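# Move one bottle from the cabinet upright onto the bench

## Task

Take a single bottle out of the cabinet and set it down standing upright on the bench, leaving the remaining two bottles inside the cabinet.

## Robot and tools

ROBOT. Two six-joint arms, left_arm and right_arm, each carry a Robotiq 2F-140 style two-finger gripper and a wrist camera. Each arm rides on its own carriage (left_rail for left_arm, right_rail for right_arm) along one shared floor track. The gripper fingers have a hinge and can fold when pushed near the palm or pressed tip-first into a surface, so grip with the fingertip quarter of the pads where possible.

FRAME. Every reported position uses one table-fixed frame: table top is z = 0, +z up, +x the direction the arms face, +y to their left. The track runs along y at x = 0 (y = 0 is its middle); the table starts at x = 0.17 m. left_rail is always the carriage further toward +y. An arm's base sits at x = 0, y = its carriage position_m, z = 0.04 m. On the gripper, the fingers point along its own +z and close along its own y; end_effector_position is the point between the pads when shut, and fingertips stick out about 33 mm past it (less when wide open).

execute_actions(actions, cameras). actions is a list run in order. Each action may hold: rows (1 to 15 rows, each applied for one 1/30 s step), steps (1 to 450, default 15, at least one per row), until (end early), and commands for left_rail or right_rail. A row is always 18 numbers in [-1, 1]: left dx, dy, dz, rx, ry, rz, left gripper position, force_limit, speed, then the same nine for the right. The six pose numbers are an offset, not a pose: they are measured from that arm's Hand target as it stood when the action began, along that Hand target's own axes, and every row in one action counts from that same start. Scale: 1.0 = 0.6 m for dx/dy/dz and 180 degrees for rx/ry/rz (a single rotation vector). A later action starts from the new Hand target, so repeating an offset moves further. All six zero means stay at (or re-request) the Hand target. Gripper numbers are absolute commands: position +1 fully open (140 mm), about -0.8 pads touching, -1 close until blocked; force_limit -1 (about 14 N) to +1 (about 58 N); speed -1 (about 30 mm/s) to +1 (about 250 mm/s); both start at +1. Always resend the gripper values you want kept, since 0 is itself a command. After the last row, arms keep heading to the last row's target until steps run out. To move smoothly, ramp offsets a little per row (0.01 per row is about 0.18 m/s). cameras: list of names, ["all"], or []; images come automatically only with an empty actions list.

Rails: {"left_rail": {"position_m": y}} sets an absolute carriage place in metres along y (left_rail -0.8 to 1.5, right_rail -1.5 to 0.8); also speed_m_s (0.01 to 1) and acceleration_factor (0.1 to 1), or {"stop": true}. Carriages must stay roughly 0.78 m or more apart. After sending, wait with an action such as {"steps": n, "until": {"left_rail": {"position_status": ["!=", "moving"]}}}. until reads rail fields only, with comparisons =, !=, <, <=, >, >=, or {"all"/"any": {"status": "ended"}}. Let a carriage arrive before reaching for scene points or ending the scene. Any out-of-range value refuses the whole call.

move(target, speed, blend, stop_force, zero, blocking, cameras). Drives grippers on straight paths. target is one 18-number row or a list of up to 15 rows, same layout and scale as above; every row is an offset from the Hand targets at the move's start, not from the previous row. speed in m/s, 0.002 to 3.6, default 0.25. blend in metres rounds corners of a list. stop_force in N (3 to 120) ends an arm's path when it feels that much push; leave it out when backing off a contact. zero (default true) re-zeroes force before the move. blocking=false returns early; then use wait or stop before further rows or moves. The result adds a move: line (done, off_target, held, moving, fault) and limits (paced, held). Paths do not avoid obstacles or the other arm.

wait(seconds 0 to 10): let time pass holding commands. stop(): brake a running move. zoom_image(camera, region [x0, y0, x1, y1] in pixels, at most 504 by 504): enlarge part of the newest image from cam_high, cam_low, cam_front, cam_side, cam_left_wrist or cam_right_wrist. zero_wrist_force(arm): re-zero that wrist sensor. read_manual(section): licence texts only. finished_scene(scene): ends the scene, irreversibly; call it only when the bottle stands on the bench unsupported.

RESULTS. Per arm: end_effector_position (m), end_effector_quat_wxyz, velocities; Hand target (base for the next offsets); Joint positions (rail m, then shoulder pan, shoulder lift, elbow, wrist 1, 2, 3 in rad); Joint torques; Wrist force/torque in the gripper's own axes; Wrist depth as a 7x7 grid of distances ahead of the wrist camera. Gripper: object_status 0 moving, 1 blocked while opening, 2 blocked while closing (a grip), 3 reached target or pads met; position_measured in counts (3 open, about 139 at 60 mm, 200 at 20 mm, 230 pads touching). Rails: position_m, position_status (moving, done, contact_stop, time_out, stopped, stopped_with_arm, stopped_for_other_arm, stopped_for_other_carriage), position_answer (taken or not_taken).

CAUTIONS. Arms are stiff: aiming even slightly beyond a firm surface can trigger a fault stop (about 150 N force, or joint torque limits; wrist joints only about 26 N m). Do not let arms or carriages bump each other; the clearance check may still let contact happen. Orientation commands are clipped to 32 degrees from the current one per step. Avoid sweeping a gripper past its own base. Do not drop, knock over or fling a bottle, slam into the cabinet, or let anything leave the table; that fails the job. Keep heavy loads near the grip centre and avoid long stretched holds, which heat motors.

Each tool is called as name(argument=value, ...) on one line, values as JSON.

## Session

execute_actions(actions=[])

Scene clock: 0.00 s.
left_arm: end_effector_position=(+0.3456, +1.0171, +0.5800) position_measured=3 object_status=3 end_effector_quat_wxyz=(+0.000, +0.000, +1.000, +0.000) | right_arm: end_effector_position=(+0.3456, -1.0239, +0.5800) position_measured=3 object_status=3 end_effector_quat_wxyz=(+0.000, +0.000, +1.000, +0.000)
Joint positions: left_arm=[0.99 -0.316 -1.725 0.971 -0.816 -1.571 -0.316] | right_arm=[-1.051 -0.316 -1.725 0.971 -0.816 -1.571 -0.316]
Joint velocities: within noise
Joint torques (N m): no reading
Wrist force (N): no reading
Wrist torque (N m): no reading
Wrist force, peak (N): no reading
Wrist depth (mm): cam_left_wrist=[- 630 661 - 656 673 - / - - 698 - 698 727 - / - - - - 739 - 771 / - 130 - - 796 141 115 / 108 121 - 813 - - 101 / 876 2181 1718 930 2043 1859 - / 1955 2025 2120 2120 2081 2246 -] | cam_right_wrist=[694 630 628 641 643 643 643 / - 692 - 681 685 660 632 / 724 - 751 724 703 703 714 / - 127 - - 783 738 712 / 100 120 - - - - 110 / - - - - - - 100 / 1868 1917 2043 1900 1884 1791 -]
Hand target: left_arm +0.3456, +1.0171, +0.5800; +0.000, +0.000, +1.000, +0.000 | right_arm +0.3456, -1.0239, +0.5800; +0.000, +0.000, +1.000, +0.000
Tool commands: left_gripper/position=+1.0 left_gripper/force_limit=+1.0 left_gripper/speed=+1.0 right_gripper/position=+1.0 right_gripper/force_limit=+1.0 right_gripper/speed=+1.0
left_rail: position_m=0.990 position_status=done
right_rail: position_m=-1.051 position_status=done

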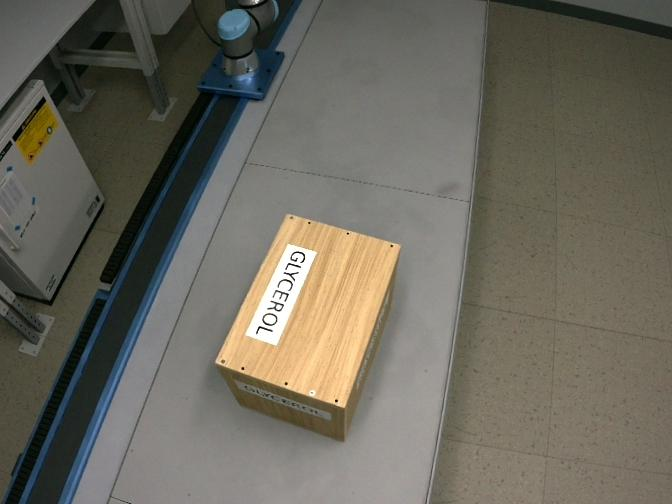

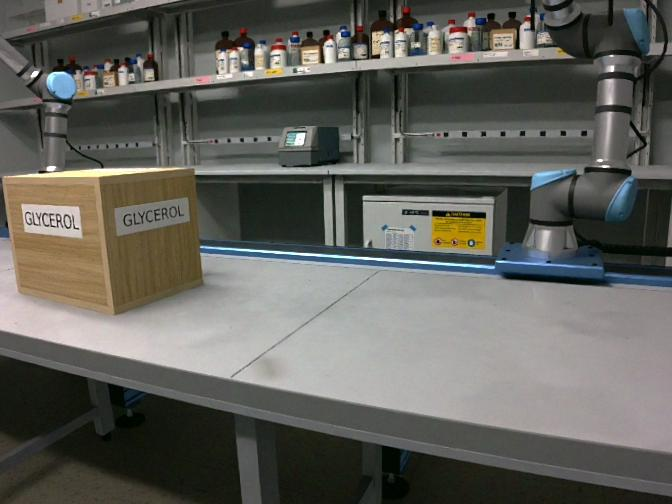

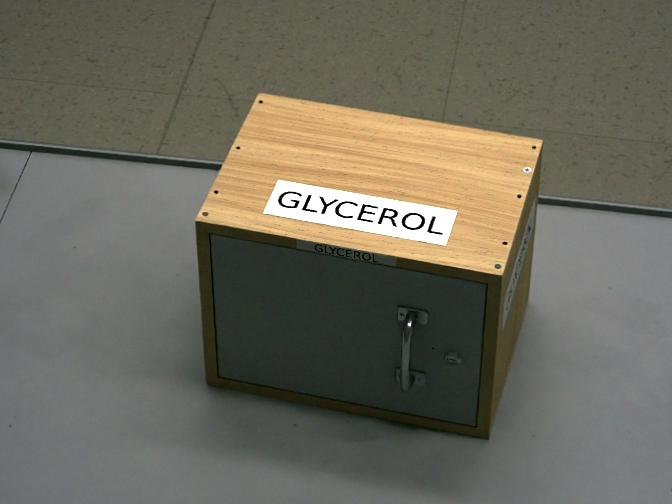

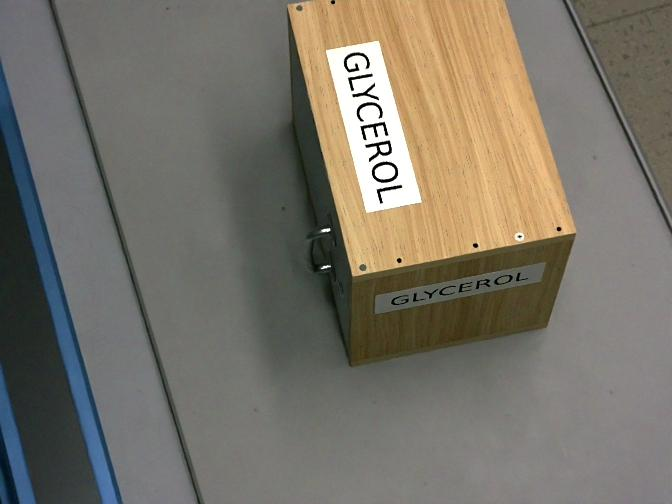

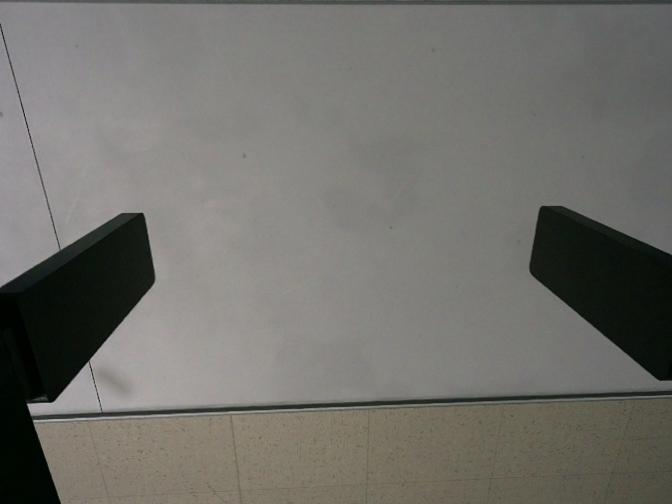

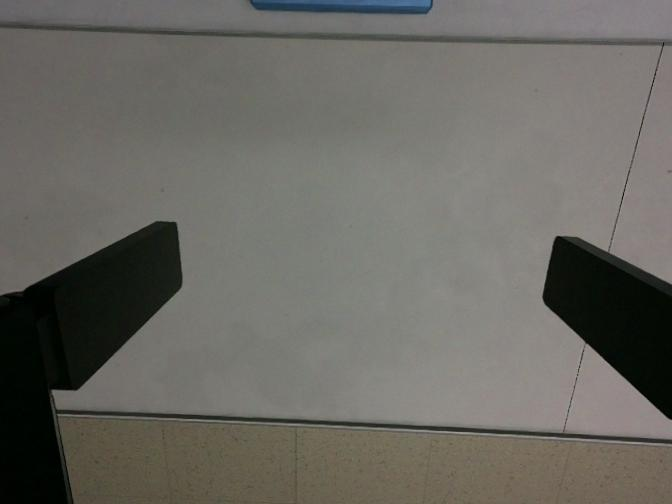

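zoom_image(camera="cam_front", region=[360, 280, 510, 430])

zoom_image(camera="cam_side", region=[270, 200, 390, 320])

zoom_image(camera="cam_front", region=[180, 200, 360, 400])

Scaled by 3.360.

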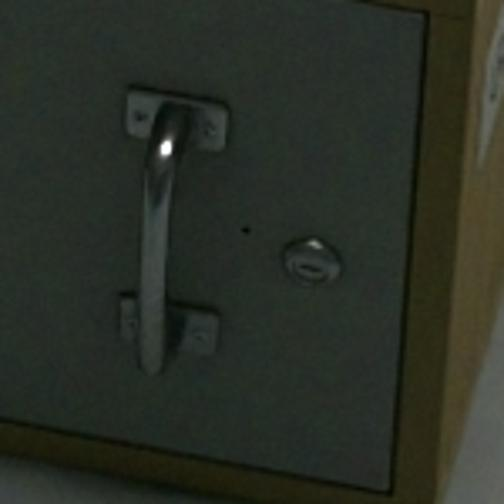

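Scaled by 4.200.

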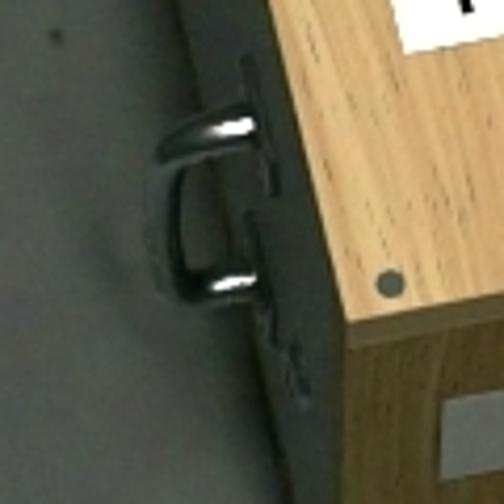

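Scaled by 2.520.

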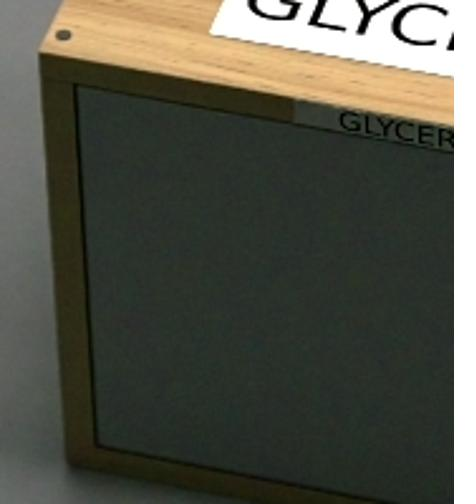

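move(target=[[0,0,0,0,0,0,1,1,1,0.094,-0.015,0.35,0.248,0.2346,-0.1832,1,1,1],[0,0,0,0,0,0,1,1,1,-0.021,0.025,0.133,0.463,0.328,-0.463,1,1,1],[0,0,0,0,0,0,1,1,1,-0.117,0.635,0.133,0.7071,0,-0.7071,1,1,1]], speed=0.4, blend=0.03, cameras=["cam_right_wrist"])

Scene clock: 10.40 s.
left_arm: end_effector_position=(+0.3456, +1.0171, +0.5800) position_measured=3 object_status=3 end_effector_quat_wxyz=(+0.000, +0.000, +1.000, +0.000) | right_arm: end_effector_position=(+0.3387, -1.0147, +0.4620) position_measured=3 object_status=3 end_effector_quat_wxyz=(+0.403, +0.506, -0.548, +0.531)
Joint positions: left_arm=[0.99 -0.316 -1.725 0.971 -0.816 -1.571 -0.316] | right_arm=[-1.051 0.547 -1.507 1.592 -0.338 -2.679 -0.051]
Joint torques (N m): left_arm=[0.01 -10.38 -21.87 -2.78 -0.2 0.08] | right_arm=[-10.12 -17.9 -31.28 -1.14 0.79 -0.54]
Wrist force (N): left_arm=[0.0 0.0 0.0] | right_arm=[0.8 -0.8 2.0]
Wrist torque (N m): left_arm=[0.01 0.01 0.00] | right_arm=[0.00 0.18 -0.18]
Wrist force, peak (N): left_arm=[-0.3 0.2 -0.2] | right_arm=[4.0 1.0 0.7]
Wrist depth (mm): cam_left_wrist=[644 630 - 648 679 - 657 / 685 654 - 718 700 718 - / - 734 720 - 744 - - / - 751 756 790 - 140 114 / 108 132 - - 853 - 101 / 1990 886 846 - 2081 2007 - / 1955 1990 2100 2062 2081 2181 -] | cam_right_wrist=[- - - - - - 1837 / - - - - 2230 1607 - / - - - - - - - / - 127 - - - 146 127 / 100 127 - - - 809 110 / 1934 804 - - - 670 104 / - 700 588 - 563 533 553]
Hand target: left_arm +0.3456, +1.0171, +0.5800; +0.000, +0.000, +1.000, +0.000 | right_arm +0.3387, -1.0147, +0.4620; +0.403, +0.506, -0.548, +0.531 (not the last commanded pose)
Off the commanded pose: left_arm 0.000 m, 0 deg | right_arm 0.382 m, 86 deg.
left_rail: position_m=0.990 position_status=done
right_rail: position_m=-1.051 position_status=done
move: held (right_arm; a check stopped the path); path passed 1 of 3 targets; limits=held
pose unreachable (right arm): on one or more control steps of this call, first in action 0 (counted from 0), this arm could not follow its commanded pose, so it was not sent that pose on those steps. It may still have moved: this result reports where it is.
cause: moving toward the commanded pose would bring two parts of the arm too close to each other (its gripper and another part of the arm, with joints 5 (wrist 1) to 7 (wrist 3) between them, 7 mm apart when it was first held).
camera_calibration:
cam_right_wrist: T_world_to_cam=[[-0.982295, -0.111474, -0.150569, 0.297282], [0.0902184, 0.422902, -0.901673, 0.820919], [0.164189, -0.899293, -0.405357, -0.635884], [0, 0, 0, 1]] pos_world=[0.322362, -0.885875, 0.527201]
Images, in order (width x height): cam_right_wrist 672x504.

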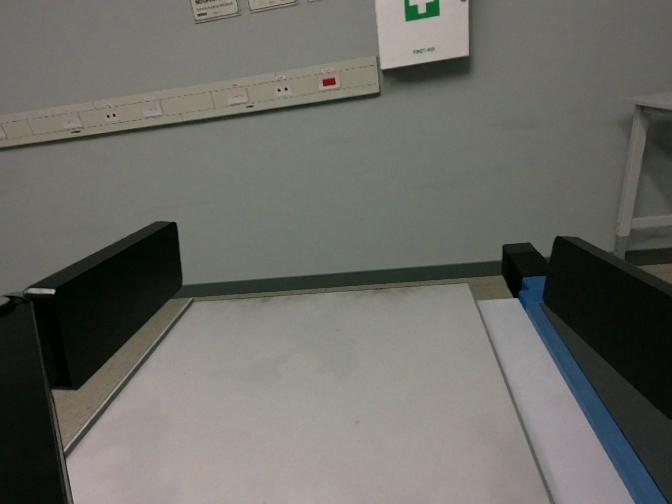

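move(target=[[0,0,0,0,0,0,1,1,1,0.055,-0.043,-0.014,0.041,0.0875,-0.557,1,1,1],[0,0,0,0,0,0,1,1,1,0.055,-0.043,-0.014,0.043,-0.122,0.933,1,1,1],[0,0,0,0,0,0,1,1,1,-0.038,-0.184,-0.608,-0.01,-0.634,0.689,1,1,1]], speed=0.4, blend=[0,0,0], cameras=["cam_right_wrist"])

Scene clock: 12.70 s.
left_arm: end_effector_position=(+0.3456, +1.0171, +0.5800) position_measured=3 object_status=3 end_effector_quat_wxyz=(+0.000, +0.000, +1.000, +0.000) | right_arm: end_effector_position=(+0.3396, -1.0144, +0.4637) position_measured=3 object_status=3 end_effector_quat_wxyz=(+0.426, +0.525, -0.523, +0.520)
Joint positions: left_arm=[0.99 -0.316 -1.725 0.971 -0.816 -1.571 -0.316] | right_arm=[-1.051 0.549 -1.499 1.589 -0.311 -2.684 -0.102]
Joint torques (N m): left_arm=[-0.3 -10.47 -22.25 -2.8 -0.19 0] | right_arm=[-8.74 -32.39 -9.46 -1.11 0.7 1.17]
Wrist force (N): left_arm=[-0.1 -0.1 0.2] | right_arm=[0.9 -1.0 2.3]
Wrist torque (N m): left_arm=[-0.03 0.02 0.00] | right_arm=[-0.05 0.16 -0.22]
Wrist force, peak (N): left_arm=[-0.1 0.1 0.4] | right_arm=[0.9 -1.0 2.3]
Wrist depth (mm): cam_left_wrist=[- - 643 643 - - - / 644 - - 698 694 713 681 / 713 - 779 - 751 744 754 / 109 132 - - - 141 120 / 108 828 - 840 886 - 101 / - 1955 900 2413 1758 2081 - / 2025 1922 1990 2007 2081 2140 -] | cam_right_wrist=[- 2253 - 2062 1643 - - / - - - 2301 1791 2101 - / - - 2402 2766 2484 - - / - 127 2994 2143 2325 147 129 / - 147 - - - 831 110 / - 778 - - - 714 104 / - 605 588 553 565 584 577]
Hand target: left_arm +0.3456, +1.0171, +0.5800; +0.000, +0.000, +1.000, +0.000 | right_arm +0.3396, -1.0144, +0.4637; +0.426, +0.525, -0.523, +0.520 (not the last commanded pose)
Off the commanded pose: left_arm 0.000 m, 0 deg | right_arm 0.381 m, 172 deg.
left_rail: position_m=0.990 position_status=done
right_rail: position_m=-1.051 position_status=done
move: held (right_arm; a check stopped the path); path passed 0 of 3 targets; limits=held
pose unreachable (right arm): on one or more control steps of this call, first in action 0 (counted from 0), this arm could not follow its commanded pose, so it was not sent that pose on those steps. It may still have moved: this result reports where it is.
cause: moving toward the commanded pose would bring two parts of the arm too close to each other (its gripper and another part of the arm, with joints 5 (wrist 1) to 7 (wrist 3) between them, 5 mm apart when it was first held).
camera_calibration:
cam_right_wrist: T_world_to_cam=[[-0.989409, -0.125716, -0.0725574, 0.250214], [0.0158736, 0.403162, -0.914991, 0.833672], [0.144281, -0.906452, -0.396897, -0.639589], [0, 0, 0, 1]] pos_world=[0.326612, -0.884406, 0.527107]
Images, in order (width x height): cam_right_wrist 672x504.

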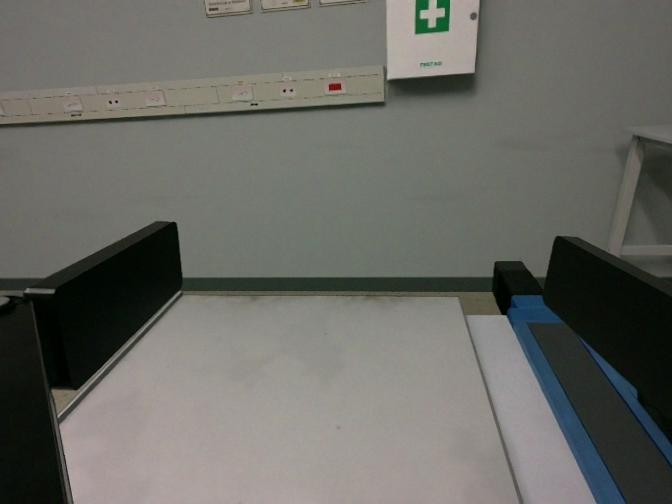

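move(target=[[0,0,0,0,0,0,1,1,1,0.067,0.221,-0.0545,-0.149,0,-0.188,1,1,1],[0,0,0,0,0,0,1,1,1,0.067,0.221,-0.0545,-0.142,-0.082,-0.515,1,1,1],[0,0,0,0,0,0,1,1,1,0.067,0.221,-0.0545,0.057,0.215,0.956,1,1,1],[0,0,0,0,0,0,1,1,1,-0.017,-0.189,-0.606,0,-0.643,0.708,1,1,1]], speed=0.5, blend=0.02, cameras=["cam_right_wrist"])

Scene clock: 14.27 s.
left_arm: end_effector_position=(+0.3456, +1.0171, +0.5800) position_measured=3 object_status=3 end_effector_quat_wxyz=(+0.000, +0.000, +1.000, +0.000) | right_arm: end_effector_position=(+0.3346, -1.0139, +0.4648) position_measured=3 object_status=3 end_effector_quat_wxyz=(+0.436, +0.526, -0.521, +0.511)
Joint positions: left_arm=[0.99 -0.316 -1.725 0.971 -0.816 -1.571 -0.316] | right_arm=[-1.051 0.55 -1.496 1.582 -0.302 -2.666 -0.118]
Joint torques (N m): left_arm=[-0.67 -10.59 -21.79 -2.82 -0.18 0] | right_arm=[-9.38 -32 -9.04 -0.9 -2.82 1.14]
Wrist force (N): left_arm=[-0.1 -0.2 -0.1] | right_arm=[1.0 -0.9 2.4]
Wrist torque (N m): left_arm=[-0.03 0.02 0.00] | right_arm=[-0.04 0.13 -0.23]
Wrist force, peak (N): left_arm=[-0.3 0.2 0.1] | right_arm=[2.0 0.7 2.0]
Wrist depth (mm): cam_left_wrist=[- 637 639 641 - 665 669 / - 669 683 - - 694 736 / 704 - - 761 - - - / 108 132 788 771 - 141 114 / 108 124 825 727 - - 101 / 876 1800 2668 2338 1859 1906 930 / 2007 1990 1939 2062 2181 2181 -] | cam_right_wrist=[- - - - 1987 - - / - - - - - - - / - - - - - 2208 - / 2953 134 - 3214 - - 124 / - 120 - - 3311 854 110 / - - 707 - - 698 104 / - 600 600 - 586 596 569]
Hand target: left_arm +0.3456, +1.0171, +0.5800; +0.000, +0.000, +1.000, +0.000 | right_arm +0.3347, -1.0139, +0.4648; +0.436, +0.526, -0.522, +0.511 (not the last commanded pose)
Off the commanded pose: left_arm 0.000 m, 0 deg | right_arm 0.381 m, 173 deg.
left_rail: position_m=0.990 position_status=done
right_rail: position_m=-1.051 position_status=done
move: held (right_arm; a check stopped the path); path passed 0 of 4 targets; limits=held
pose unreachable (right arm): on one or more control steps of this call, first in action 0 (counted from 0), this arm could not follow its commanded pose, so it was not sent that pose on those steps. It may still have moved: this result reports where it is.
cause: moving toward the commanded pose would bring two parts of the arm too close to each other (its gripper and another part of the arm, with joints 5 (wrist 1) to 7 (wrist 3) between them, 4 mm apart when it was first held).
camera_calibration:
cam_right_wrist: T_world_to_cam=[[-0.992539, -0.111173, -0.0500608, 0.250811], [0.00112269, 0.402239, -0.915534, 0.838896], [0.121919, -0.90876, -0.399113, -0.63177], [0, 0, 0, 1]] pos_world=[0.325023, -0.88368, 0.528446]
Images, in order (width x height): cam_right_wrist 672x504.

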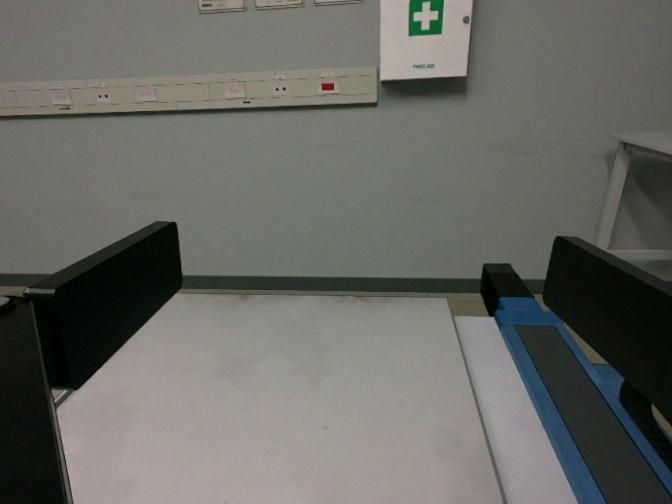

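move(target=[0,0,0,0,0,0,1,1,1,0.016,0.257,-0.068,-0.1667,0,0,1,1,1], speed=0.4)

Scene clock: 15.97 s.
left_arm: end_effector_position=(+0.3456, +1.0171, +0.5800) position_measured=3 object_status=3 end_effector_quat_wxyz=(+0.000, +0.000, +1.000, +0.000) | right_arm: end_effector_position=(+0.1774, -0.9863, +0.4669) position_measured=3 object_status=3 end_effector_quat_wxyz=(+0.557, +0.396, -0.636, +0.359)
Joint positions: left_arm=[0.99 -0.316 -1.725 0.971 -0.816 -1.571 -0.316] | right_arm=[-1.051 0.546 -1.484 1.541 -0.203 -2.149 -0.065]
Joint torques (N m): left_arm=[-0.52 -10.41 -21.93 -2.88 -0.2 0.08] | right_arm=[-9.1 -32.42 -8.56 0.16 1.08 1.17]
Wrist force (N): left_arm=[-0.2 0.0 0.1] | right_arm=[0.8 -0.7 2.3]
Wrist torque (N m): left_arm=[-0.01 0.03 0.00] | right_arm=[-0.04 0.16 -0.22]
Wrist force, peak (N): left_arm=[0.1 0.3 0.1] | right_arm=[0.9 -1.5 2.6]
Wrist depth (mm): cam_left_wrist=[623 - 616 675 657 - - / - - 657 - - 700 696 / - - 729 - 766 - - / - 133 810 749 779 141 115 / 108 123 - 866 - - 101 / 1939 1786 889 886 - 1644 926 / 2025 2043 2043 2043 2160 2246 -] | cam_right_wrist=[- 1656 - - - 2081 262 / - - - - - 2122 - / 2164 - - - - - 1201 / 1987 126 - 2766 2914 2325 123 / 100 120 874 967 1748 - 110 / 649 687 746 707 381 345 104 / - 583 592 594 363 303 308]
Hand target: left_arm +0.3456, +1.0171, +0.5800; +0.000, +0.000, +1.000, +0.000 | right_arm +0.1773, -0.9863, +0.4669; +0.557, +0.396, -0.636, +0.359
Off the commanded pose: left_arm 0.000 m, 0 deg | right_arm 0.000 m, 0 deg.
left_rail: position_m=0.990 position_status=done
right_rail: position_m=-1.051 position_status=done
move: done

move(target=[[0,0,0,0,0,0,1,1,1,0,0,0,0,0,-0.5,1,1,1],[0,0,0,0,0,0,1,1,1,0,0,0,0,0,-0.96,1,1,1]], speed=0.5, blend=0.01)

Scene clock: 18.23 s.
left_arm: end_effector_position=(+0.3456, +1.0171, +0.5800) position_measured=3 object_status=3 end_effector_quat_wxyz=(+0.000, +0.000, +1.000, +0.000) | right_arm: end_effector_position=(+0.1773, -0.9863, +0.4669) position_measured=3 object_status=3 end_effector_quat_wxyz=(+0.665, +0.669, -0.332, +0.013)
Joint positions: left_arm=[0.99 -0.316 -1.725 0.971 -0.816 -1.571 -0.316] | right_arm=[-1.051 0.547 -1.481 1.544 -0.2 -2.149 -1.165]
Joint torques (N m): left_arm=[-0.42 -10.34 -22.27 -2.9 -0.13 0.07] | right_arm=[4.97 -25.95 -20.17 2.52 -1.65 1.32]
Wrist force (N): left_arm=[-0.1 -0.2 0.0] | right_arm=[0.8 -0.3 0.5]
Wrist torque (N m): left_arm=[-0.05 0.03 0.00] | right_arm=[-0.11 0.01 -0.37]
Wrist force, peak (N): left_arm=[0.0 -0.2 0.3] | right_arm=[1.3 -0.9 2.2]
Wrist depth (mm): cam_left_wrist=[- - 634 650 - 643 637 / - - - - - 698 716 / 709 732 702 - - 759 754 / - 132 - - 785 141 114 / 108 816 810 822 - 825 101 / 876 900 879 926 1875 949 930 / 1972 2081 1955 2007 2120 2062 -] | cam_right_wrist=[660 2122 - 1987 - - - / - 828 - - 2953 - 2350 / 660 783 - - - - - / 555 135 2571 - 3525 145 129 / - 128 2456 - - - 110 / 369 341 360 - 1748 1584 - / 334 313 331 - - 1487 -]
Hand target: left_arm +0.3456, +1.0171, +0.5800; +0.000, +0.000, +1.000, +0.000 | right_arm +0.1773, -0.9863, +0.4669; +0.665, +0.669, -0.332, +0.013 (not the last commanded pose)
Off the commanded pose: left_arm 0.000 m, 0 deg | right_arm 0.000 m, 109 deg.
left_rail: position_m=0.990 position_status=done
right_rail: position_m=-1.051 position_status=done
move: held (right_arm; a check stopped the path); path passed 0 of 2 targets; limits=held
pose unreachable (right arm): on one or more control steps of this call, first in action 0 (counted from 0), this arm could not follow its commanded pose, so it was not sent that pose on those steps. It may still have moved: this result reports where it is.
cause: moving toward the commanded pose would bring two parts of the arm too close to each other (its gripper and another part of the arm, with joints 5 (wrist 1) to 7 (wrist 3) between them, 10 mm apart when it was first held).

move(target=[0,0,0,0,0,0,1,1,1,-0.298,0.140,-0.118,-0.102,-0.196,0.026,1,1,1], speed=0.4)

move(target=[0,0,0,0,0,0,1,1,1,0,0,0,0,0,-0.63,1,1,1], speed=0.5)

Scene clock: 20.40 s.
left_arm: end_effector_position=(+0.3456, +1.0171, +0.5800) position_measured=3 object_status=3 end_effector_quat_wxyz=(+0.000, +0.000, +1.000, +0.000) | right_arm: end_effector_position=(+0.0293, -0.8376, +0.4668) position_measured=3 object_status=3 end_effector_quat_wxyz=(+0.629, +0.514, -0.541, -0.215)
Joint positions: left_arm=[0.99 -0.316 -1.725 0.971 -0.816 -1.571 -0.316] | right_arm=[-1.051 0.543 -1.478 1.539 -0.178 -1.46 -1.076]
Joint torques (N m): left_arm=[-0.97 -10.08 -22.06 -2.81 -0.1 0.03] | right_arm=[9.43 -31.73 -7.81 0.55 1.34 1.19]
Wrist force (N): left_arm=[0.0 0.0 0.0] | right_arm=[0.5 -0.2 0.5]
Wrist torque (N m): left_arm=[0.01 0.00 0.00] | right_arm=[-0.08 0.08 -0.37]
Wrist force, peak (N): left_arm=[0.0 -0.1 0.4] | right_arm=[1.5 -0.3 1.1]
Wrist depth (mm): cam_left_wrist=[- 685 637 - 669 652 - / - - - - 698 716 - / - - 689 766 729 746 - / - 143 - - - 141 114 / 108 807 - 907 - - 101 / 1939 879 - 2338 2043 1859 - / 1955 2025 2081 2062 2100 2224 -] | cam_right_wrist=[1791 - - 197 172 147 141 / 1518 - 210 189 177 162 158 / 273 233 212 202 193 187 194 / 248 136 234 - - 145 123 / 100 304 - - - 144 110 / 1249 1487 1969 - 1104 1595 104 / 1214 1375 1852 1656 1214 - -]
Hand target: left_arm +0.3456, +1.0171, +0.5800; +0.000, +0.000, +1.000, +0.000 | right_arm +0.0292, -0.8376, +0.4668; +0.629, +0.514, -0.542, -0.215
Off the commanded pose: left_arm 0.000 m, 0 deg | right_arm 0.000 m, 0 deg.
left_rail: position_m=0.990 position_status=done
right_rail: position_m=-1.051 position_status=done
move: done

Scene clock: 23.20 s.
left_arm: end_effector_position=(+0.3456, +1.0171, +0.5800) position_measured=3 object_status=3 end_effector_quat_wxyz=(+0.000, +0.000, +1.000, +0.000) | right_arm: end_effector_position=(+0.0292, -0.8376, +0.4668) position_measured=3 object_status=3 end_effector_quat_wxyz=(+0.166, +0.735, +0.133, -0.644)
Joint positions: left_arm=[0.99 -0.316 -1.725 0.971 -0.816 -1.571 -0.316] | right_arm=[-1.051 0.543 -1.478 1.539 -0.178 -1.46 -3.055]
Joint torques (N m): left_arm=[-0.97 -10.53 -22.13 -2.84 -0.04 0.03] | right_arm=[-8.56 -17.94 -8.21 2.89 1.19 -1.46]
Wrist force (N): left_arm=[0.0 -0.2 0.2] | right_arm=[0.3 -0.3 -1.8]
Wrist torque (N m): left_arm=[-0.04 0.00 0.00] | right_arm=[0.09 -0.11 0.09]
Wrist force, peak (N): left_arm=[0.1 0.2 0.3] | right_arm=[0.2 -0.3 -2.0]
Wrist depth (mm): cam_left_wrist=[- 634 646 - - - 677 / 665 650 681 681 - - - / - - 711 - - 729 - / 108 132 774 - - 141 115 / 108 122 - - - - 101 / - 2160 1705 1705 1632 1875 - / 1990 2025 1990 2062 2043 2140 -] | cam_right_wrist=[1286 - - 216 195 203 - / 1007 1837 - 222 198 212 2277 / 1366 - - 221 203 219 2350 / - 119 1631 1325 207 210 126 / 100 119 - 236 212 218 110 / - - 1539 229 203 220 217 / - - - 217 203 205 205]
Hand target: left_arm +0.3456, +1.0171, +0.5800; +0.000, +0.000, +1.000, +0.000 | right_arm +0.0292, -0.8376, +0.4668; +0.166, +0.735, +0.133, -0.644
Off the commanded pose: left_arm 0.000 m, 0 deg | right_arm 0.000 m, 0 deg.
left_rail: position_m=0.990 position_status=done
right_rail: position_m=-1.051 position_status=done
move: done

move(target=[0,0,0,0,0,0,1,1,1,0.2914,-0.1403,-0.4738,0.4167,-0.0024,-0.0456,1,1,1], speed=0.01, blocking=false)

stop()

Scene clock: 24.47 s.
left_arm: end_effector_position=(+0.3456, +1.0171, +0.5800) position_measured=3 object_status=3 end_effector_quat_wxyz=(+0.000, +0.000, +1.000, +0.000) | right_arm: end_effector_position=(+0.0306, -0.8365, +0.4660) position_measured=3 object_status=3 end_effector_quat_wxyz=(+0.163, +0.736, +0.131, -0.644) end_effector_velocity=(+0.004, +0.003, -0.002) end_effector_angular_velocity=(+0.005, +0.001, -0.019)
Joint positions: left_arm=[0.99 -0.316 -1.725 0.971 -0.816 -1.571 -0.316] | right_arm=[-1.051 0.538 -1.476 1.539 -0.18 -1.457 -3.056]
Joint velocities: left_arm=[within noise] | right_arm=[0 -0.012 0.006 -0.002 -0.005 0.007 -0.004]
Joint torques (N m): left_arm=[-1.14 -10.36 -21.98 -2.81 -0.06 0.08] | right_arm=[-9.22 -17.8 -28.75 0.54 1.35 -1.42]
Wrist force (N): left_arm=[0.1 0.0 0.0] | right_arm=[0.3 -0.5 -1.7]
Wrist torque (N m): left_arm=[-0.01 -0.01 0.00] | right_arm=[0.05 -0.11 0.10]
Wrist force, peak (N): left_arm=[-0.1 -0.2 0.2] | right_arm=[0.4 -0.6 -1.9]
Wrist depth (mm): cam_left_wrist=[- 677 605 656 654 - 692 / 671 687 677 685 698 707 711 / 713 - - - - 746 - / - 132 - - 796 141 120 / 108 120 - - 819 - 101 / - 1829 926 2268 930 2025 - / 1972 1955 1990 2140 2081 2224 -] | cam_right_wrist=[726 1438 - 215 197 210 - / 950 1263 1301 222 200 211 - / - - - 227 203 2253 - / - 135 - 224 208 212 2101 / - - - 237 211 218 110 / - 1375 1401 230 203 220 217 / - 1428 - 217 204 205 205]
Hand target: left_arm +0.3456, +1.0171, +0.5800; +0.000, +0.000, +1.000, +0.000 | right_arm +0.0311, -0.8361, +0.4657; +0.162, +0.736, +0.130, -0.645
Tool commands: left_gripper/position=+1.0 left_gripper/force_limit=+1.0 left_gripper/speed=+1.0 right_gripper/position=+1.0 right_gripper/force_limit=+1.0 right_gripper/speed=+1.0
Off the commanded pose: left_arm 0.000 m, 0 deg | right_arm 0.342 m, 75 deg.
left_rail: position_m=0.990 position_status=done
right_rail: position_m=-1.051 position_status=done
move: running

Scene clock: 24.70 s.
left_arm: end_effector_position=(+0.3456, +1.0171, +0.5800) position_measured=3 object_status=3 end_effector_quat_wxyz=(+0.000, +0.000, +1.000, +0.000) | right_arm: end_effector_position=(+0.0311, -0.8361, +0.4657) position_measured=3 object_status=3 end_effector_quat_wxyz=(+0.162, +0.736, +0.130, -0.645)
Joint positions: left_arm=[0.99 -0.316 -1.725 0.971 -0.816 -1.571 -0.316] | right_arm=[-1.051 0.537 -1.476 1.538 -0.18 -1.456 -3.056]
Joint velocities: within noise
Joint torques (N m): left_arm=[-0.69 -9.99 -21.92 -2.78 -0.09 0.02] | right_arm=[-9.04 -17.76 -30.09 0.38 1.01 -1.44]
Wrist force (N): left_arm=[0.1 0.0 0.0] | right_arm=[0.0 -0.6 -1.6]
Wrist torque (N m): left_arm=[0.01 -0.02 0.00] | right_arm=[0.02 -0.05 0.09]
Wrist force, peak (N): left_arm=[0.2 -0.2 0.1] | right_arm=[0.5 -0.7 -1.6]
Wrist depth (mm): cam_left_wrist=[- - 635 - - 669 669 / - 671 650 - 687 - 727 / - - - 739 751 - - / - 143 840 813 - 141 114 / 108 132 859 825 - - 101 / 1859 2007 2160 893 1939 1844 - / 1922 2043 2025 2120 2062 2160 -] | cam_right_wrist=[743 1447 - 219 196 207 - / 1082 938 1221 223 198 214 1309 / 1392 - 1707 1735 204 212 2325 / 1438 126 - 237 207 214 129 / 100 119 1595 1806 212 218 110 / - - - 229 203 221 219 / - 1917 - 218 203 206 205]
Hand target: left_arm +0.3456, +1.0171, +0.5800; +0.000, +0.000, +1.000, +0.000 | right_arm +0.0311, -0.8361, +0.4656; +0.162, +0.736, +0.130, -0.645 (not the last commanded pose)
Tool commands: left_gripper/position=+1.0 left_gripper/force_limit=+1.0 left_gripper/speed=+1.0 right_gripper/position=+1.0 right_gripper/force_limit=+1.0 right_gripper/speed=+1.0
Off the commanded pose: left_arm 0.000 m, 0 deg | right_arm 0.342 m, 75 deg.
left_rail: position_m=0.990 position_status=done
right_rail: position_m=-1.051 position_status=done
earlier move: stopped

move(target=[[0,0,0,0,0,0,1,1,1,0.021,0.504,-0.394,-0.4226,-0.0166,-0.0436,1,1,1],[0,0,0,0,0,0,1,1,1,0.024,-0.034,-0.719,-0.867,0.018,-0.057,1,1,1]], speed=0.4, blend=0.03)

Scene clock: 29.40 s.
left_arm: end_effector_position=(+0.3456, +1.0171, +0.5800) position_measured=3 object_status=3 end_effector_quat_wxyz=(+0.000, +0.000, +1.000, +0.000) | right_arm: end_effector_position=(+0.4160, -0.6427, +0.5002) position_measured=3 object_status=3 end_effector_quat_wxyz=(+0.708, -0.003, +0.707, +0.000)
Joint positions: left_arm=[0.99 -0.316 -1.725 0.971 -0.816 -1.571 -0.316] | right_arm=[-1.051 0.996 -1.554 1.625 -0.074 -3.72 -3.149]
Joint torques (N m): left_arm=[-0.93 -10.4 -21.96 -2.82 -0.01 0.06] | right_arm=[-8.57 -31.55 -10.29 -2.52 -1.84 -1.41]
Wrist force (N): left_arm=[-0.2 0.2 -0.1] | right_arm=[-0.2 -0.3 -2.0]
Wrist torque (N m): left_arm=[0.04 0.03 0.00] | right_arm=[0.11 0.01 0.15]
Wrist force, peak (N): left_arm=[0.2 -0.3 0.2] | right_arm=[-0.3 -0.4 -2.6]
Wrist depth (mm): cam_left_wrist=[628 - - - - - 656 / 665 - 665 704 - - 713 / 734 807 702 729 - - 761 / - 754 761 749 - 141 115 / 108 122 - - 840 - 101 / - - 1859 883 2160 1758 - / 1972 2007 1990 2120 2062 2140 -] | cam_right_wrist=[2512 - - - - - - / - - - - 4203 - - / - - - - - - - / - 126 - - - - 120 / 100 119 - - - - 110 / - - - - 3122 - - / - - - - 1643 - -]
Hand target: left_arm +0.3456, +1.0171, +0.5800; +0.000, +0.000, +1.000, +0.000 | right_arm +0.4160, -0.6427, +0.5002; +0.708, -0.003, +0.707, +0.000
Off the commanded pose: left_arm 0.000 m, 0 deg | right_arm 0.000 m, 0 deg.
left_rail: position_m=0.990 position_status=done
right_rail: position_m=-1.051 position_status=done
move: done

move(target=[0,0,0,0,0,0,1,1,1,0.333,0,-0.283,0,0,0,0.0,-1,0], speed=0.3)

execute_actions(actions=[{"right_rail":{"position_m":-0.55,"speed_m_s":0.4},"steps":150,"until":{"right_rail":{"position_status":["!=","moving"]}}}], cameras=["cam_right_wrist","cam_front"])

Scene clock: 32.47 s.
left_arm: end_effector_position=(+0.3456, +1.0171, +0.5800) position_measured=3 object_status=3 end_effector_quat_wxyz=(+0.000, +0.000, +1.000, +0.000) | right_arm: end_effector_position=(+0.2465, -0.6444, +0.3001) position_measured=129 object_status=3 end_effector_quat_wxyz=(+0.707, -0.003, +0.707, +0.000)
Joint positions: left_arm=[0.99 -0.316 -1.725 0.971 -0.816 -1.571 -0.316] | right_arm=[-1.051 1.398 -1.417 2.021 -0.61 -3.318 -3.152]
Joint torques (N m): left_arm=[-1.2 -10.21 -21.7 -2.86 0.01 -0.02] | right_arm=[9.39 -32.69 -6.2 -1.68 1.13 -1.43]
Wrist force (N): left_arm=[0.1 0.0 0.0] | right_arm=[-0.5 -0.6 -2.0]
Wrist torque (N m): left_arm=[0.01 -0.01 0.00] | right_arm=[0.07 0.09 0.13]
Wrist force, peak (N): left_arm=[-0.3 0.3 0.0] | right_arm=[1.7 -0.8 -2.8]
Wrist depth (mm): cam_left_wrist=[634 635 - 657 - - 646 / 681 - - 679 - 727 685 / - 727 729 698 - 769 700 / - 739 739 744 - 141 120 / 108 131 - 819 - - 101 / 869 1597 - 1990 1939 926 904 / 1939 2007 2025 2081 2140 2043 -] | cam_right_wrist=[- - 2732 - - 3704 3768 / - - - - - - 537 / - - - - - - - / - 3415 140 3768 141 - - / - 90 - - - 82 89 / - - - - - - 72 / - - - - - - -]
Hand target: left_arm +0.3456, +1.0171, +0.5800; +0.000, +0.000, +1.000, +0.000 | right_arm +0.2465, -0.6444, +0.3001; +0.708, -0.003, +0.707, +0.000
Off the commanded pose: left_arm 0.000 m, 0 deg | right_arm 0.000 m, 0 deg.
left_rail: position_m=0.990 position_status=done
right_rail: position_m=-1.051 position_status=done
move: done

Scene clock: 34.77 s.
left_arm: end_effector_position=(+0.3456, +1.0171, +0.5800) position_measured=3 object_status=3 end_effector_quat_wxyz=(+0.000, +0.000, +1.000, +0.000) | right_arm: end_effector_position=(+0.2465, -0.1433, +0.3001) position_measured=129 object_status=3 end_effector_quat_wxyz=(+0.708, -0.003, +0.707, +0.000)
Joint positions: left_arm=[0.99 -0.316 -1.725 0.971 -0.816 -1.571 -0.316] | right_arm=[-0.55 1.398 -1.417 2.023 -0.614 -3.318 -3.155]
Joint torques (N m): left_arm=[-1.55 -10.2 -21.74 -2.85 0.04 0.07] | right_arm=[-0.54 -30.89 -21 -1.05 -1.19 -1.33]
Wrist force (N): left_arm=[0.1 -0.2 -0.1] | right_arm=[-0.4 -0.7 -2.0]
Wrist torque (N m): left_arm=[-0.03 -0.02 0.00] | right_arm=[0.04 0.08 0.13]
Wrist force, peak (N): left_arm=[0.0 -0.3 0.0] | right_arm=[-0.4 -1.4 -2.2]
Wrist depth (mm): cam_left_wrist=[661 625 644 - - 665 - / - 671 700 - - - - / 709 - - - 828 - - / - 133 - - - 141 115 / 108 804 850 828 - - 101 / - 926 879 1786 1990 1758 - / 2007 1939 2043 2043 2181 2160 -] | cam_right_wrist=[- - 274 276 281 288 291 / - - 289 290 298 303 307 / - - 309 306 310 314 323 / - - - - 141 - - / - 90 - - - 83 89 / - - - 2802 - - 72 / - - - - - - -]
Hand target: left_arm +0.3456, +1.0171, +0.5800; +0.000, +0.000, +1.000, +0.000 | right_arm +0.2465, -0.1433, +0.3001; +0.708, -0.003, +0.707, +0.000
Tool commands: left_gripper/position=+1.0 left_gripper/force_limit=+1.0 left_gripper/speed=+1.0 right_gripper/position=+0.0 right_gripper/force_limit=-1.0 right_gripper/speed=+0.0
Off the commanded pose: left_arm 0.000 m, 0 deg | right_arm 0.000 m, 0 deg.
left_rail: position_m=0.990 position_status=done
right_rail: position_m=-0.550 speed_m_s=0.40 position_status=done
camera_calibration:
cam_right_wrist: T_world_to_cam=[[0.0284373, 0.999068, -0.0324811, 0.154046], [-0.31062, 0.0397176, 0.949704, -0.196989], [0.950109, -0.0169177, 0.31146, -0.185178], [0, 0, 0, 1]] pos_world=[0.11037, -0.149211, 0.24976]
Images, in order (width x height): cam_front 672x504, cam_right_wrist 672x504.

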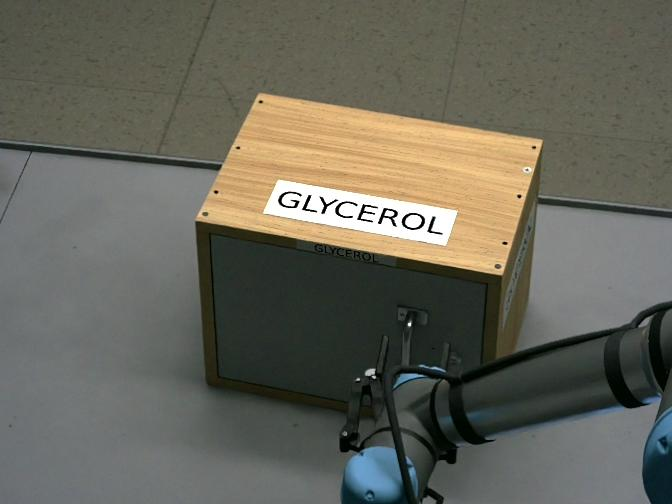

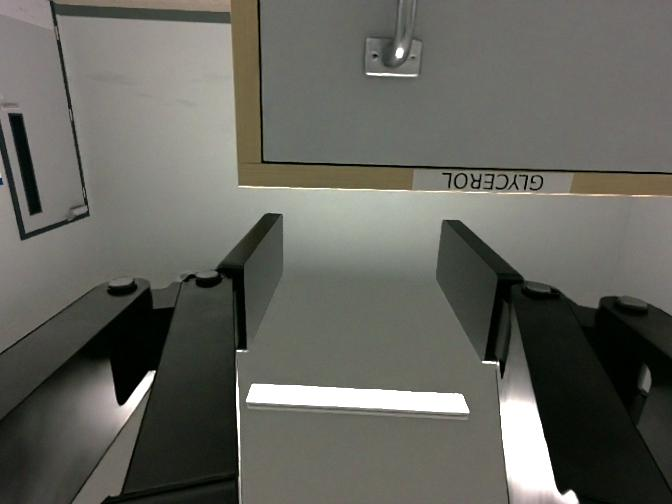

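move(target=[[0,0,0,0,0,0,1,1,1,0.2585,0.042,0.0,0,0,0,0.0,-1,0],[0,0,0,0,0,0,1,1,1,0.2585,0.042,0.1,0,0,0,0.0,-1,0]], speed=0.2, cameras=["cam_right_wrist","cam_front","cam_side"])

Scene clock: 37.37 s.
left_arm: end_effector_position=(+0.3456, +1.0171, +0.5800) position_measured=3 object_status=3 end_effector_quat_wxyz=(+0.000, +0.000, +1.000, +0.000) | right_arm: end_effector_position=(+0.3066, -0.1186, +0.1450) position_measured=129 object_status=3 end_effector_quat_wxyz=(+0.708, -0.003, +0.707, +0.000)
Joint positions: left_arm=[0.99 -0.316 -1.725 0.971 -0.816 -1.571 -0.316] | right_arm=[-0.55 1.266 -1.078 2.091 -1.018 -3.45 -3.151]
Joint torques (N m): left_arm=[-1.76 -10.68 -22.17 -2.83 0.08 0.06] | right_arm=[-7.21 -26.1 -0.36 -1.96 -2.04 -1.5]
Wrist force (N): left_arm=[0.1 0.0 0.0] | right_arm=[-0.5 -0.5 -2.1]
Wrist torque (N m): left_arm=[0.00 -0.02 0.00] | right_arm=[0.08 0.10 0.13]
Wrist force, peak (N): left_arm=[-0.1 -0.2 0.2] | right_arm=[0.1 -0.6 -3.4]
Wrist depth (mm): cam_left_wrist=[- 618 637 - - - 639 / - - 639 - - 754 718 / - - 734 744 813 739 754 / 109 132 - 782 793 141 115 / 108 819 - 900 - - 101 / 2181 856 986 1939 1680 2733 933 / 1906 2043 2007 2100 2062 2120 -] | cam_right_wrist=[413 216 223 226 229 234 237 / - 231 234 237 243 247 249 / - - 246 251 257 261 266 / - - 139 262 265 274 284 / - 90 278 283 286 90 90 / - - 295 305 308 - 72 / - - 2376 - - - -]
Hand target: left_arm +0.3456, +1.0171, +0.5800; +0.000, +0.000, +1.000, +0.000 | right_arm +0.3067, -0.1186, +0.1450; +0.708, -0.003, +0.707, +0.000
Off the commanded pose: left_arm 0.000 m, 0 deg | right_arm 0.000 m, 0 deg.
left_rail: position_m=0.990 position_status=done
right_rail: position_m=-0.550 speed_m_s=0.40 position_status=done
move: done
camera_calibration:
cam_right_wrist: T_world_to_cam=[[0.0284342, 0.999068, -0.0324822, 0.122623], [-0.31053, 0.0397161, 0.949734, -0.0320209], [0.950138, -0.0169182, 0.311369, -0.193551], [0, 0, 0, 1]] pos_world=[0.17047, -0.124511, 0.0946603]
Images, in order (width x height): cam_front 672x504, cam_side 672x504, cam_right_wrist 672x504.

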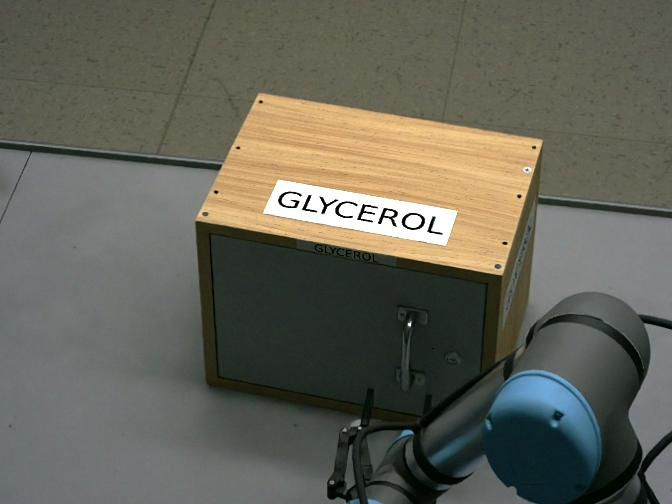

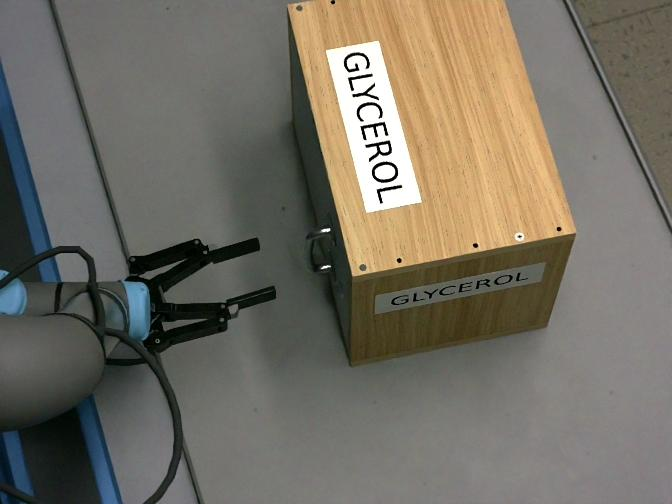

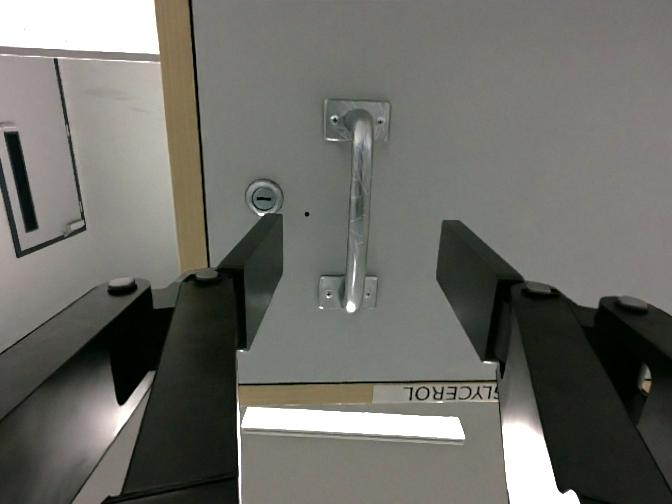

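move(target=[0,0,0,0,0,0,1,1,1,0,0,0.1075,0,0,0,0.0,-1,0], speed=0.08, stop_force=10)

execute_actions(actions=[{"rows":[[0,0,0,0,0,0,1,1,1,0,0,0,0,0,0,-1,0.2,-1]],"steps":90}], cameras=["cam_right_wrist","cam_side"])

Scene clock: 39.57 s.
left_arm: end_effector_position=(+0.3456, +1.0171, +0.5800) position_measured=3 object_status=3 end_effector_quat_wxyz=(+0.000, +0.000, +1.000, +0.000) | right_arm: end_effector_position=(+0.3712, -0.1183, +0.1451) position_measured=129 object_status=3 end_effector_quat_wxyz=(+0.708, -0.003, +0.707, +0.000)
Joint positions: left_arm=[0.99 -0.316 -1.725 0.971 -0.816 -1.571 -0.316] | right_arm=[-0.55 1.12 -1.072 2.078 -1.01 -3.596 -3.15]
Joint torques (N m): left_arm=[-1.82 -10.26 -21.94 -2.92 0.09 0.08] | right_arm=[-8.77 -27.77 -22.91 0.03 -2.1 1.16]
Wrist force (N): left_arm=[0.0 -0.1 0.0] | right_arm=[-0.5 -0.2 -1.8]
Wrist torque (N m): left_arm=[-0.01 0.01 0.00] | right_arm=[0.14 0.13 -0.02]
Wrist force, peak (N): left_arm=[0.3 0.0 0.2] | right_arm=[0.0 -0.5 -2.8]
Wrist depth (mm): cam_left_wrist=[- - 641 - - - 673 / - 627 720 - - 777 - / - - - - 756 739 766 / - 133 - 831 759 141 115 / 108 801 799 886 - - 101 / 1906 859 1375 1844 2388 1875 926 / 1939 1990 2025 2043 2120 2224 -] | cam_right_wrist=[476 163 166 168 171 174 178 / - 172 175 173 179 184 186 / - 181 183 186 191 195 198 / - 191 139 197 197 203 211 / - 90 208 207 213 89 90 / - - 221 227 230 - 72 / - - 237 241 - - -]
Hand target: left_arm +0.3456, +1.0171, +0.5800; +0.000, +0.000, +1.000, +0.000 | right_arm +0.3712, -0.1183, +0.1451; +0.708, -0.003, +0.707, +0.000
Off the commanded pose: left_arm 0.000 m, 0 deg | right_arm 0.000 m, 0 deg.
left_rail: position_m=0.990 position_status=done
right_rail: position_m=-0.550 speed_m_s=0.40 position_status=done
move: done

Scene clock: 42.77 s.
left_arm: end_effector_position=(+0.3456, +1.0171, +0.5800) position_measured=3 object_status=3 end_effector_quat_wxyz=(+0.000, +0.000, +1.000, +0.000) | right_arm: end_effector_position=(+0.3712, -0.1183, +0.1451) position_measured=215 object_status=2 end_effector_quat_wxyz=(+0.708, -0.003, +0.707, +0.000)
Joint positions: left_arm=[0.99 -0.316 -1.725 0.971 -0.816 -1.571 -0.316] | right_arm=[-0.55 1.12 -1.072 2.078 -1.01 -3.596 -3.15]
Joint torques (N m): left_arm=[-1.68 -10.41 -21.95 -2.86 -0.03 0.01] | right_arm=[-9.27 -32.53 -1.2 -0.35 3.9 0.09]
Wrist force (N): left_arm=[0.0 0.0 0.1] | right_arm=[1.2 7.0 -5.4]
Wrist torque (N m): left_arm=[0.01 -0.01 0.00] | right_arm=[-0.13 0.12 0.19]
Wrist force, peak (N): left_arm=[0.2 -0.3 0.0] | right_arm=[1.4 10.3 -1.4]
Wrist depth (mm): cam_left_wrist=[- - - 650 652 659 - / - - - - 673 709 713 / - - - - 777 685 - / 108 143 782 - - 141 114 / 108 123 - 790 801 - 101 / - 897 - 1922 1972 2120 - / 2081 2043 2043 2081 2120 2120 -] | cam_right_wrist=[- 163 166 168 172 174 178 / - 171 175 174 179 184 187 / 3903 181 184 184 191 194 199 / - 193 192 159 200 206 211 / - 78 85 93 94 91 223 / - 63 - - - 74 - / - - - - - - 61]
Hand target: left_arm +0.3456, +1.0171, +0.5800; +0.000, +0.000, +1.000, +0.000 | right_arm +0.3712, -0.1183, +0.1451; +0.708, -0.003, +0.707, +0.000
Off the commanded pose: left_arm 0.000 m, 0 deg | right_arm 0.000 m, 0 deg.
left_rail: position_m=0.990 position_status=done
right_rail: position_m=-0.550 speed_m_s=0.40 position_status=done
camera_calibration:
cam_right_wrist: T_world_to_cam=[[0.0284373, 0.999068, -0.0324811, 0.120488], [-0.31062, 0.0397176, 0.949704, -0.0120432], [0.950109, -0.0169177, 0.31146, -0.254958], [0, 0, 0, 1]] pos_world=[0.23507, -0.124211, 0.0947602]
Images, in order (width x height): cam_side 672x504, cam_right_wrist 672x504.

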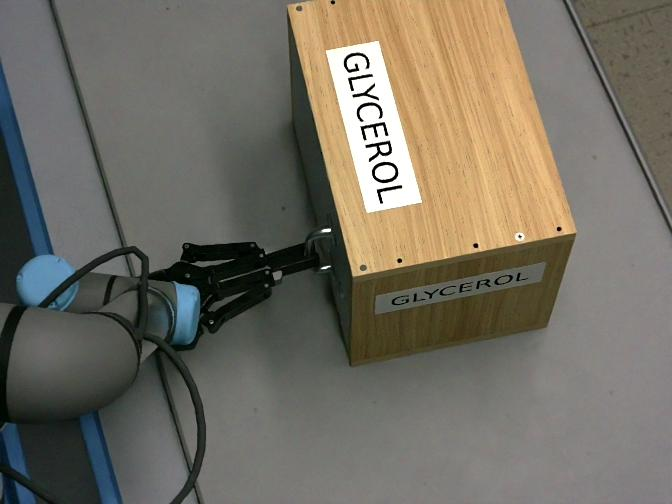

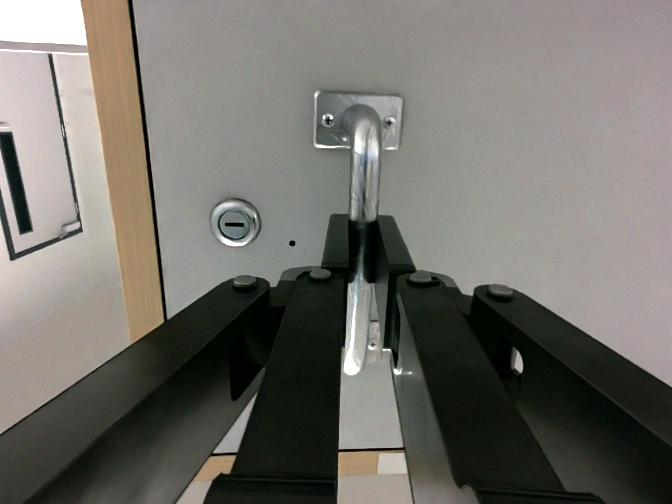

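move(target=[[0,0,0,0,0,0,1,1,1,0,0.0095,-0.038,0,0,0,-1,0.2,-1],[0,0,0,0,0,0,1,1,1,0,0.0383,-0.1108,0,0,0,-1,0.2,-1]], speed=0.06, blend=0.005, stop_force=70, cameras=["cam_right_wrist","cam_side","cam_front"])

Scene clock: 45.47 s.
left_arm: end_effector_position=(+0.3456, +1.0171, +0.5800) position_measured=3 object_status=3 end_effector_quat_wxyz=(+0.000, +0.000, +1.000, +0.000) | right_arm: end_effector_position=(+0.3046, -0.0956, +0.1449) position_measured=215 object_status=2 end_effector_quat_wxyz=(+0.708, -0.003, +0.707, +0.000)
Joint positions: left_arm=[0.99 -0.316 -1.725 0.971 -0.816 -1.571 -0.316] | right_arm=[-0.55 1.287 -1.043 2.023 -0.985 -3.43 -3.152]
Joint torques (N m): left_arm=[-2.16 -9.96 -22 -2.79 0.09 0.07] | right_arm=[10.84 -28.12 -19.73 0.99 2.91 1.4]
Wrist force (N): left_arm=[-0.1 -0.2 0.1] | right_arm=[-2.4 4.8 4.0]
Wrist torque (N m): left_arm=[-0.03 0.02 0.00] | right_arm=[0.15 0.35 -0.09]
Wrist force, peak (N): left_arm=[0.2 -0.3 -0.1] | right_arm=[-6.0 -10.5 -3.2]
Wrist depth (mm): cam_left_wrist=[628 630 637 646 641 - - / - - - 675 687 - 761 / - - - - 709 779 749 / - 131 - - 793 141 115 / 108 120 - - - - 101 / 883 926 - 907 1875 2140 - / 2007 1906 2007 2081 2043 2062 -] | cam_right_wrist=[- 146 157 168 181 197 215 / - 155 165 171 192 209 231 / 5204 163 173 181 204 223 247 / - 170 181 162 216 241 267 / 4285 73 85 93 94 91 293 / - 63 - - - 74 - / - - - - - - 61]
Hand target: left_arm +0.3456, +1.0171, +0.5800; +0.000, +0.000, +1.000, +0.000 | right_arm +0.3046, -0.0956, +0.1449; +0.708, -0.003, +0.707, +0.000
Off the commanded pose: left_arm 0.000 m, 0 deg | right_arm 0.000 m, 0 deg.
left_rail: position_m=0.990 position_status=done
right_rail: position_m=-0.550 speed_m_s=0.40 position_status=done
move: done
camera_calibration:
cam_right_wrist: T_world_to_cam=[[0.0284373, 0.999068, -0.0324811, 0.0996938], [-0.31062, 0.0397176, 0.949704, -0.0333472], [0.950109, -0.0169177, 0.31146, -0.191203], [0, 0, 0, 1]] pos_world=[0.16847, -0.101511, 0.0944602]
Images, in order (width x height): cam_front 672x504, cam_side 672x504, cam_right_wrist 672x504.

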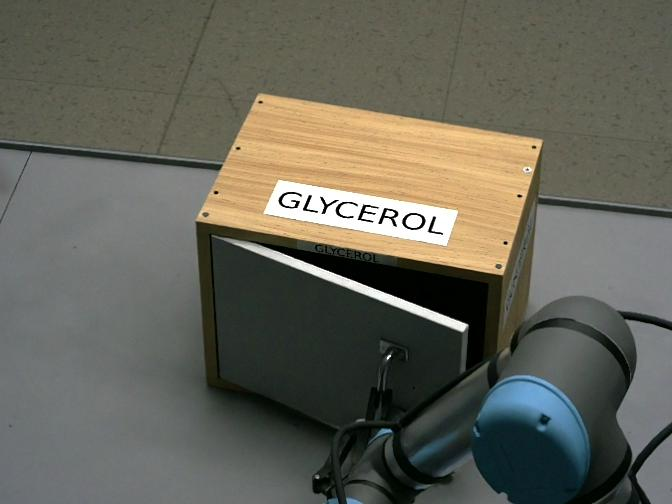

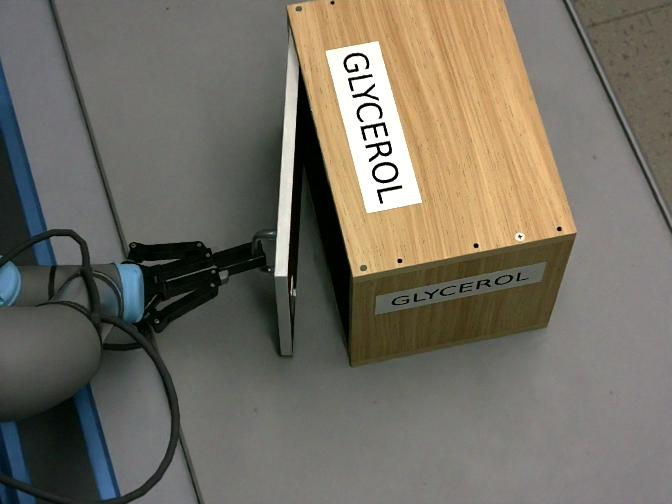

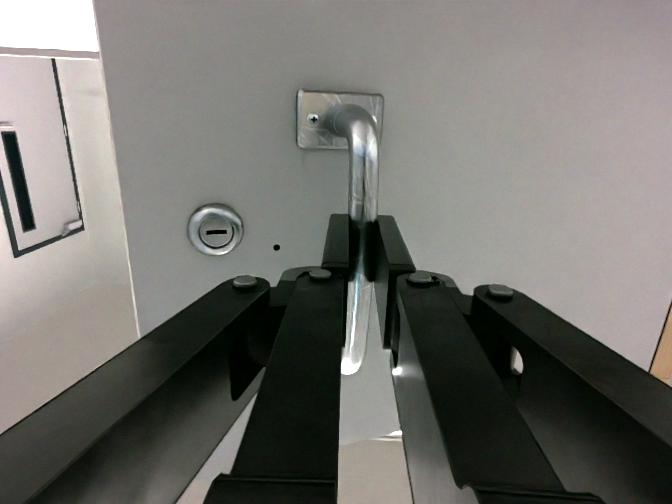

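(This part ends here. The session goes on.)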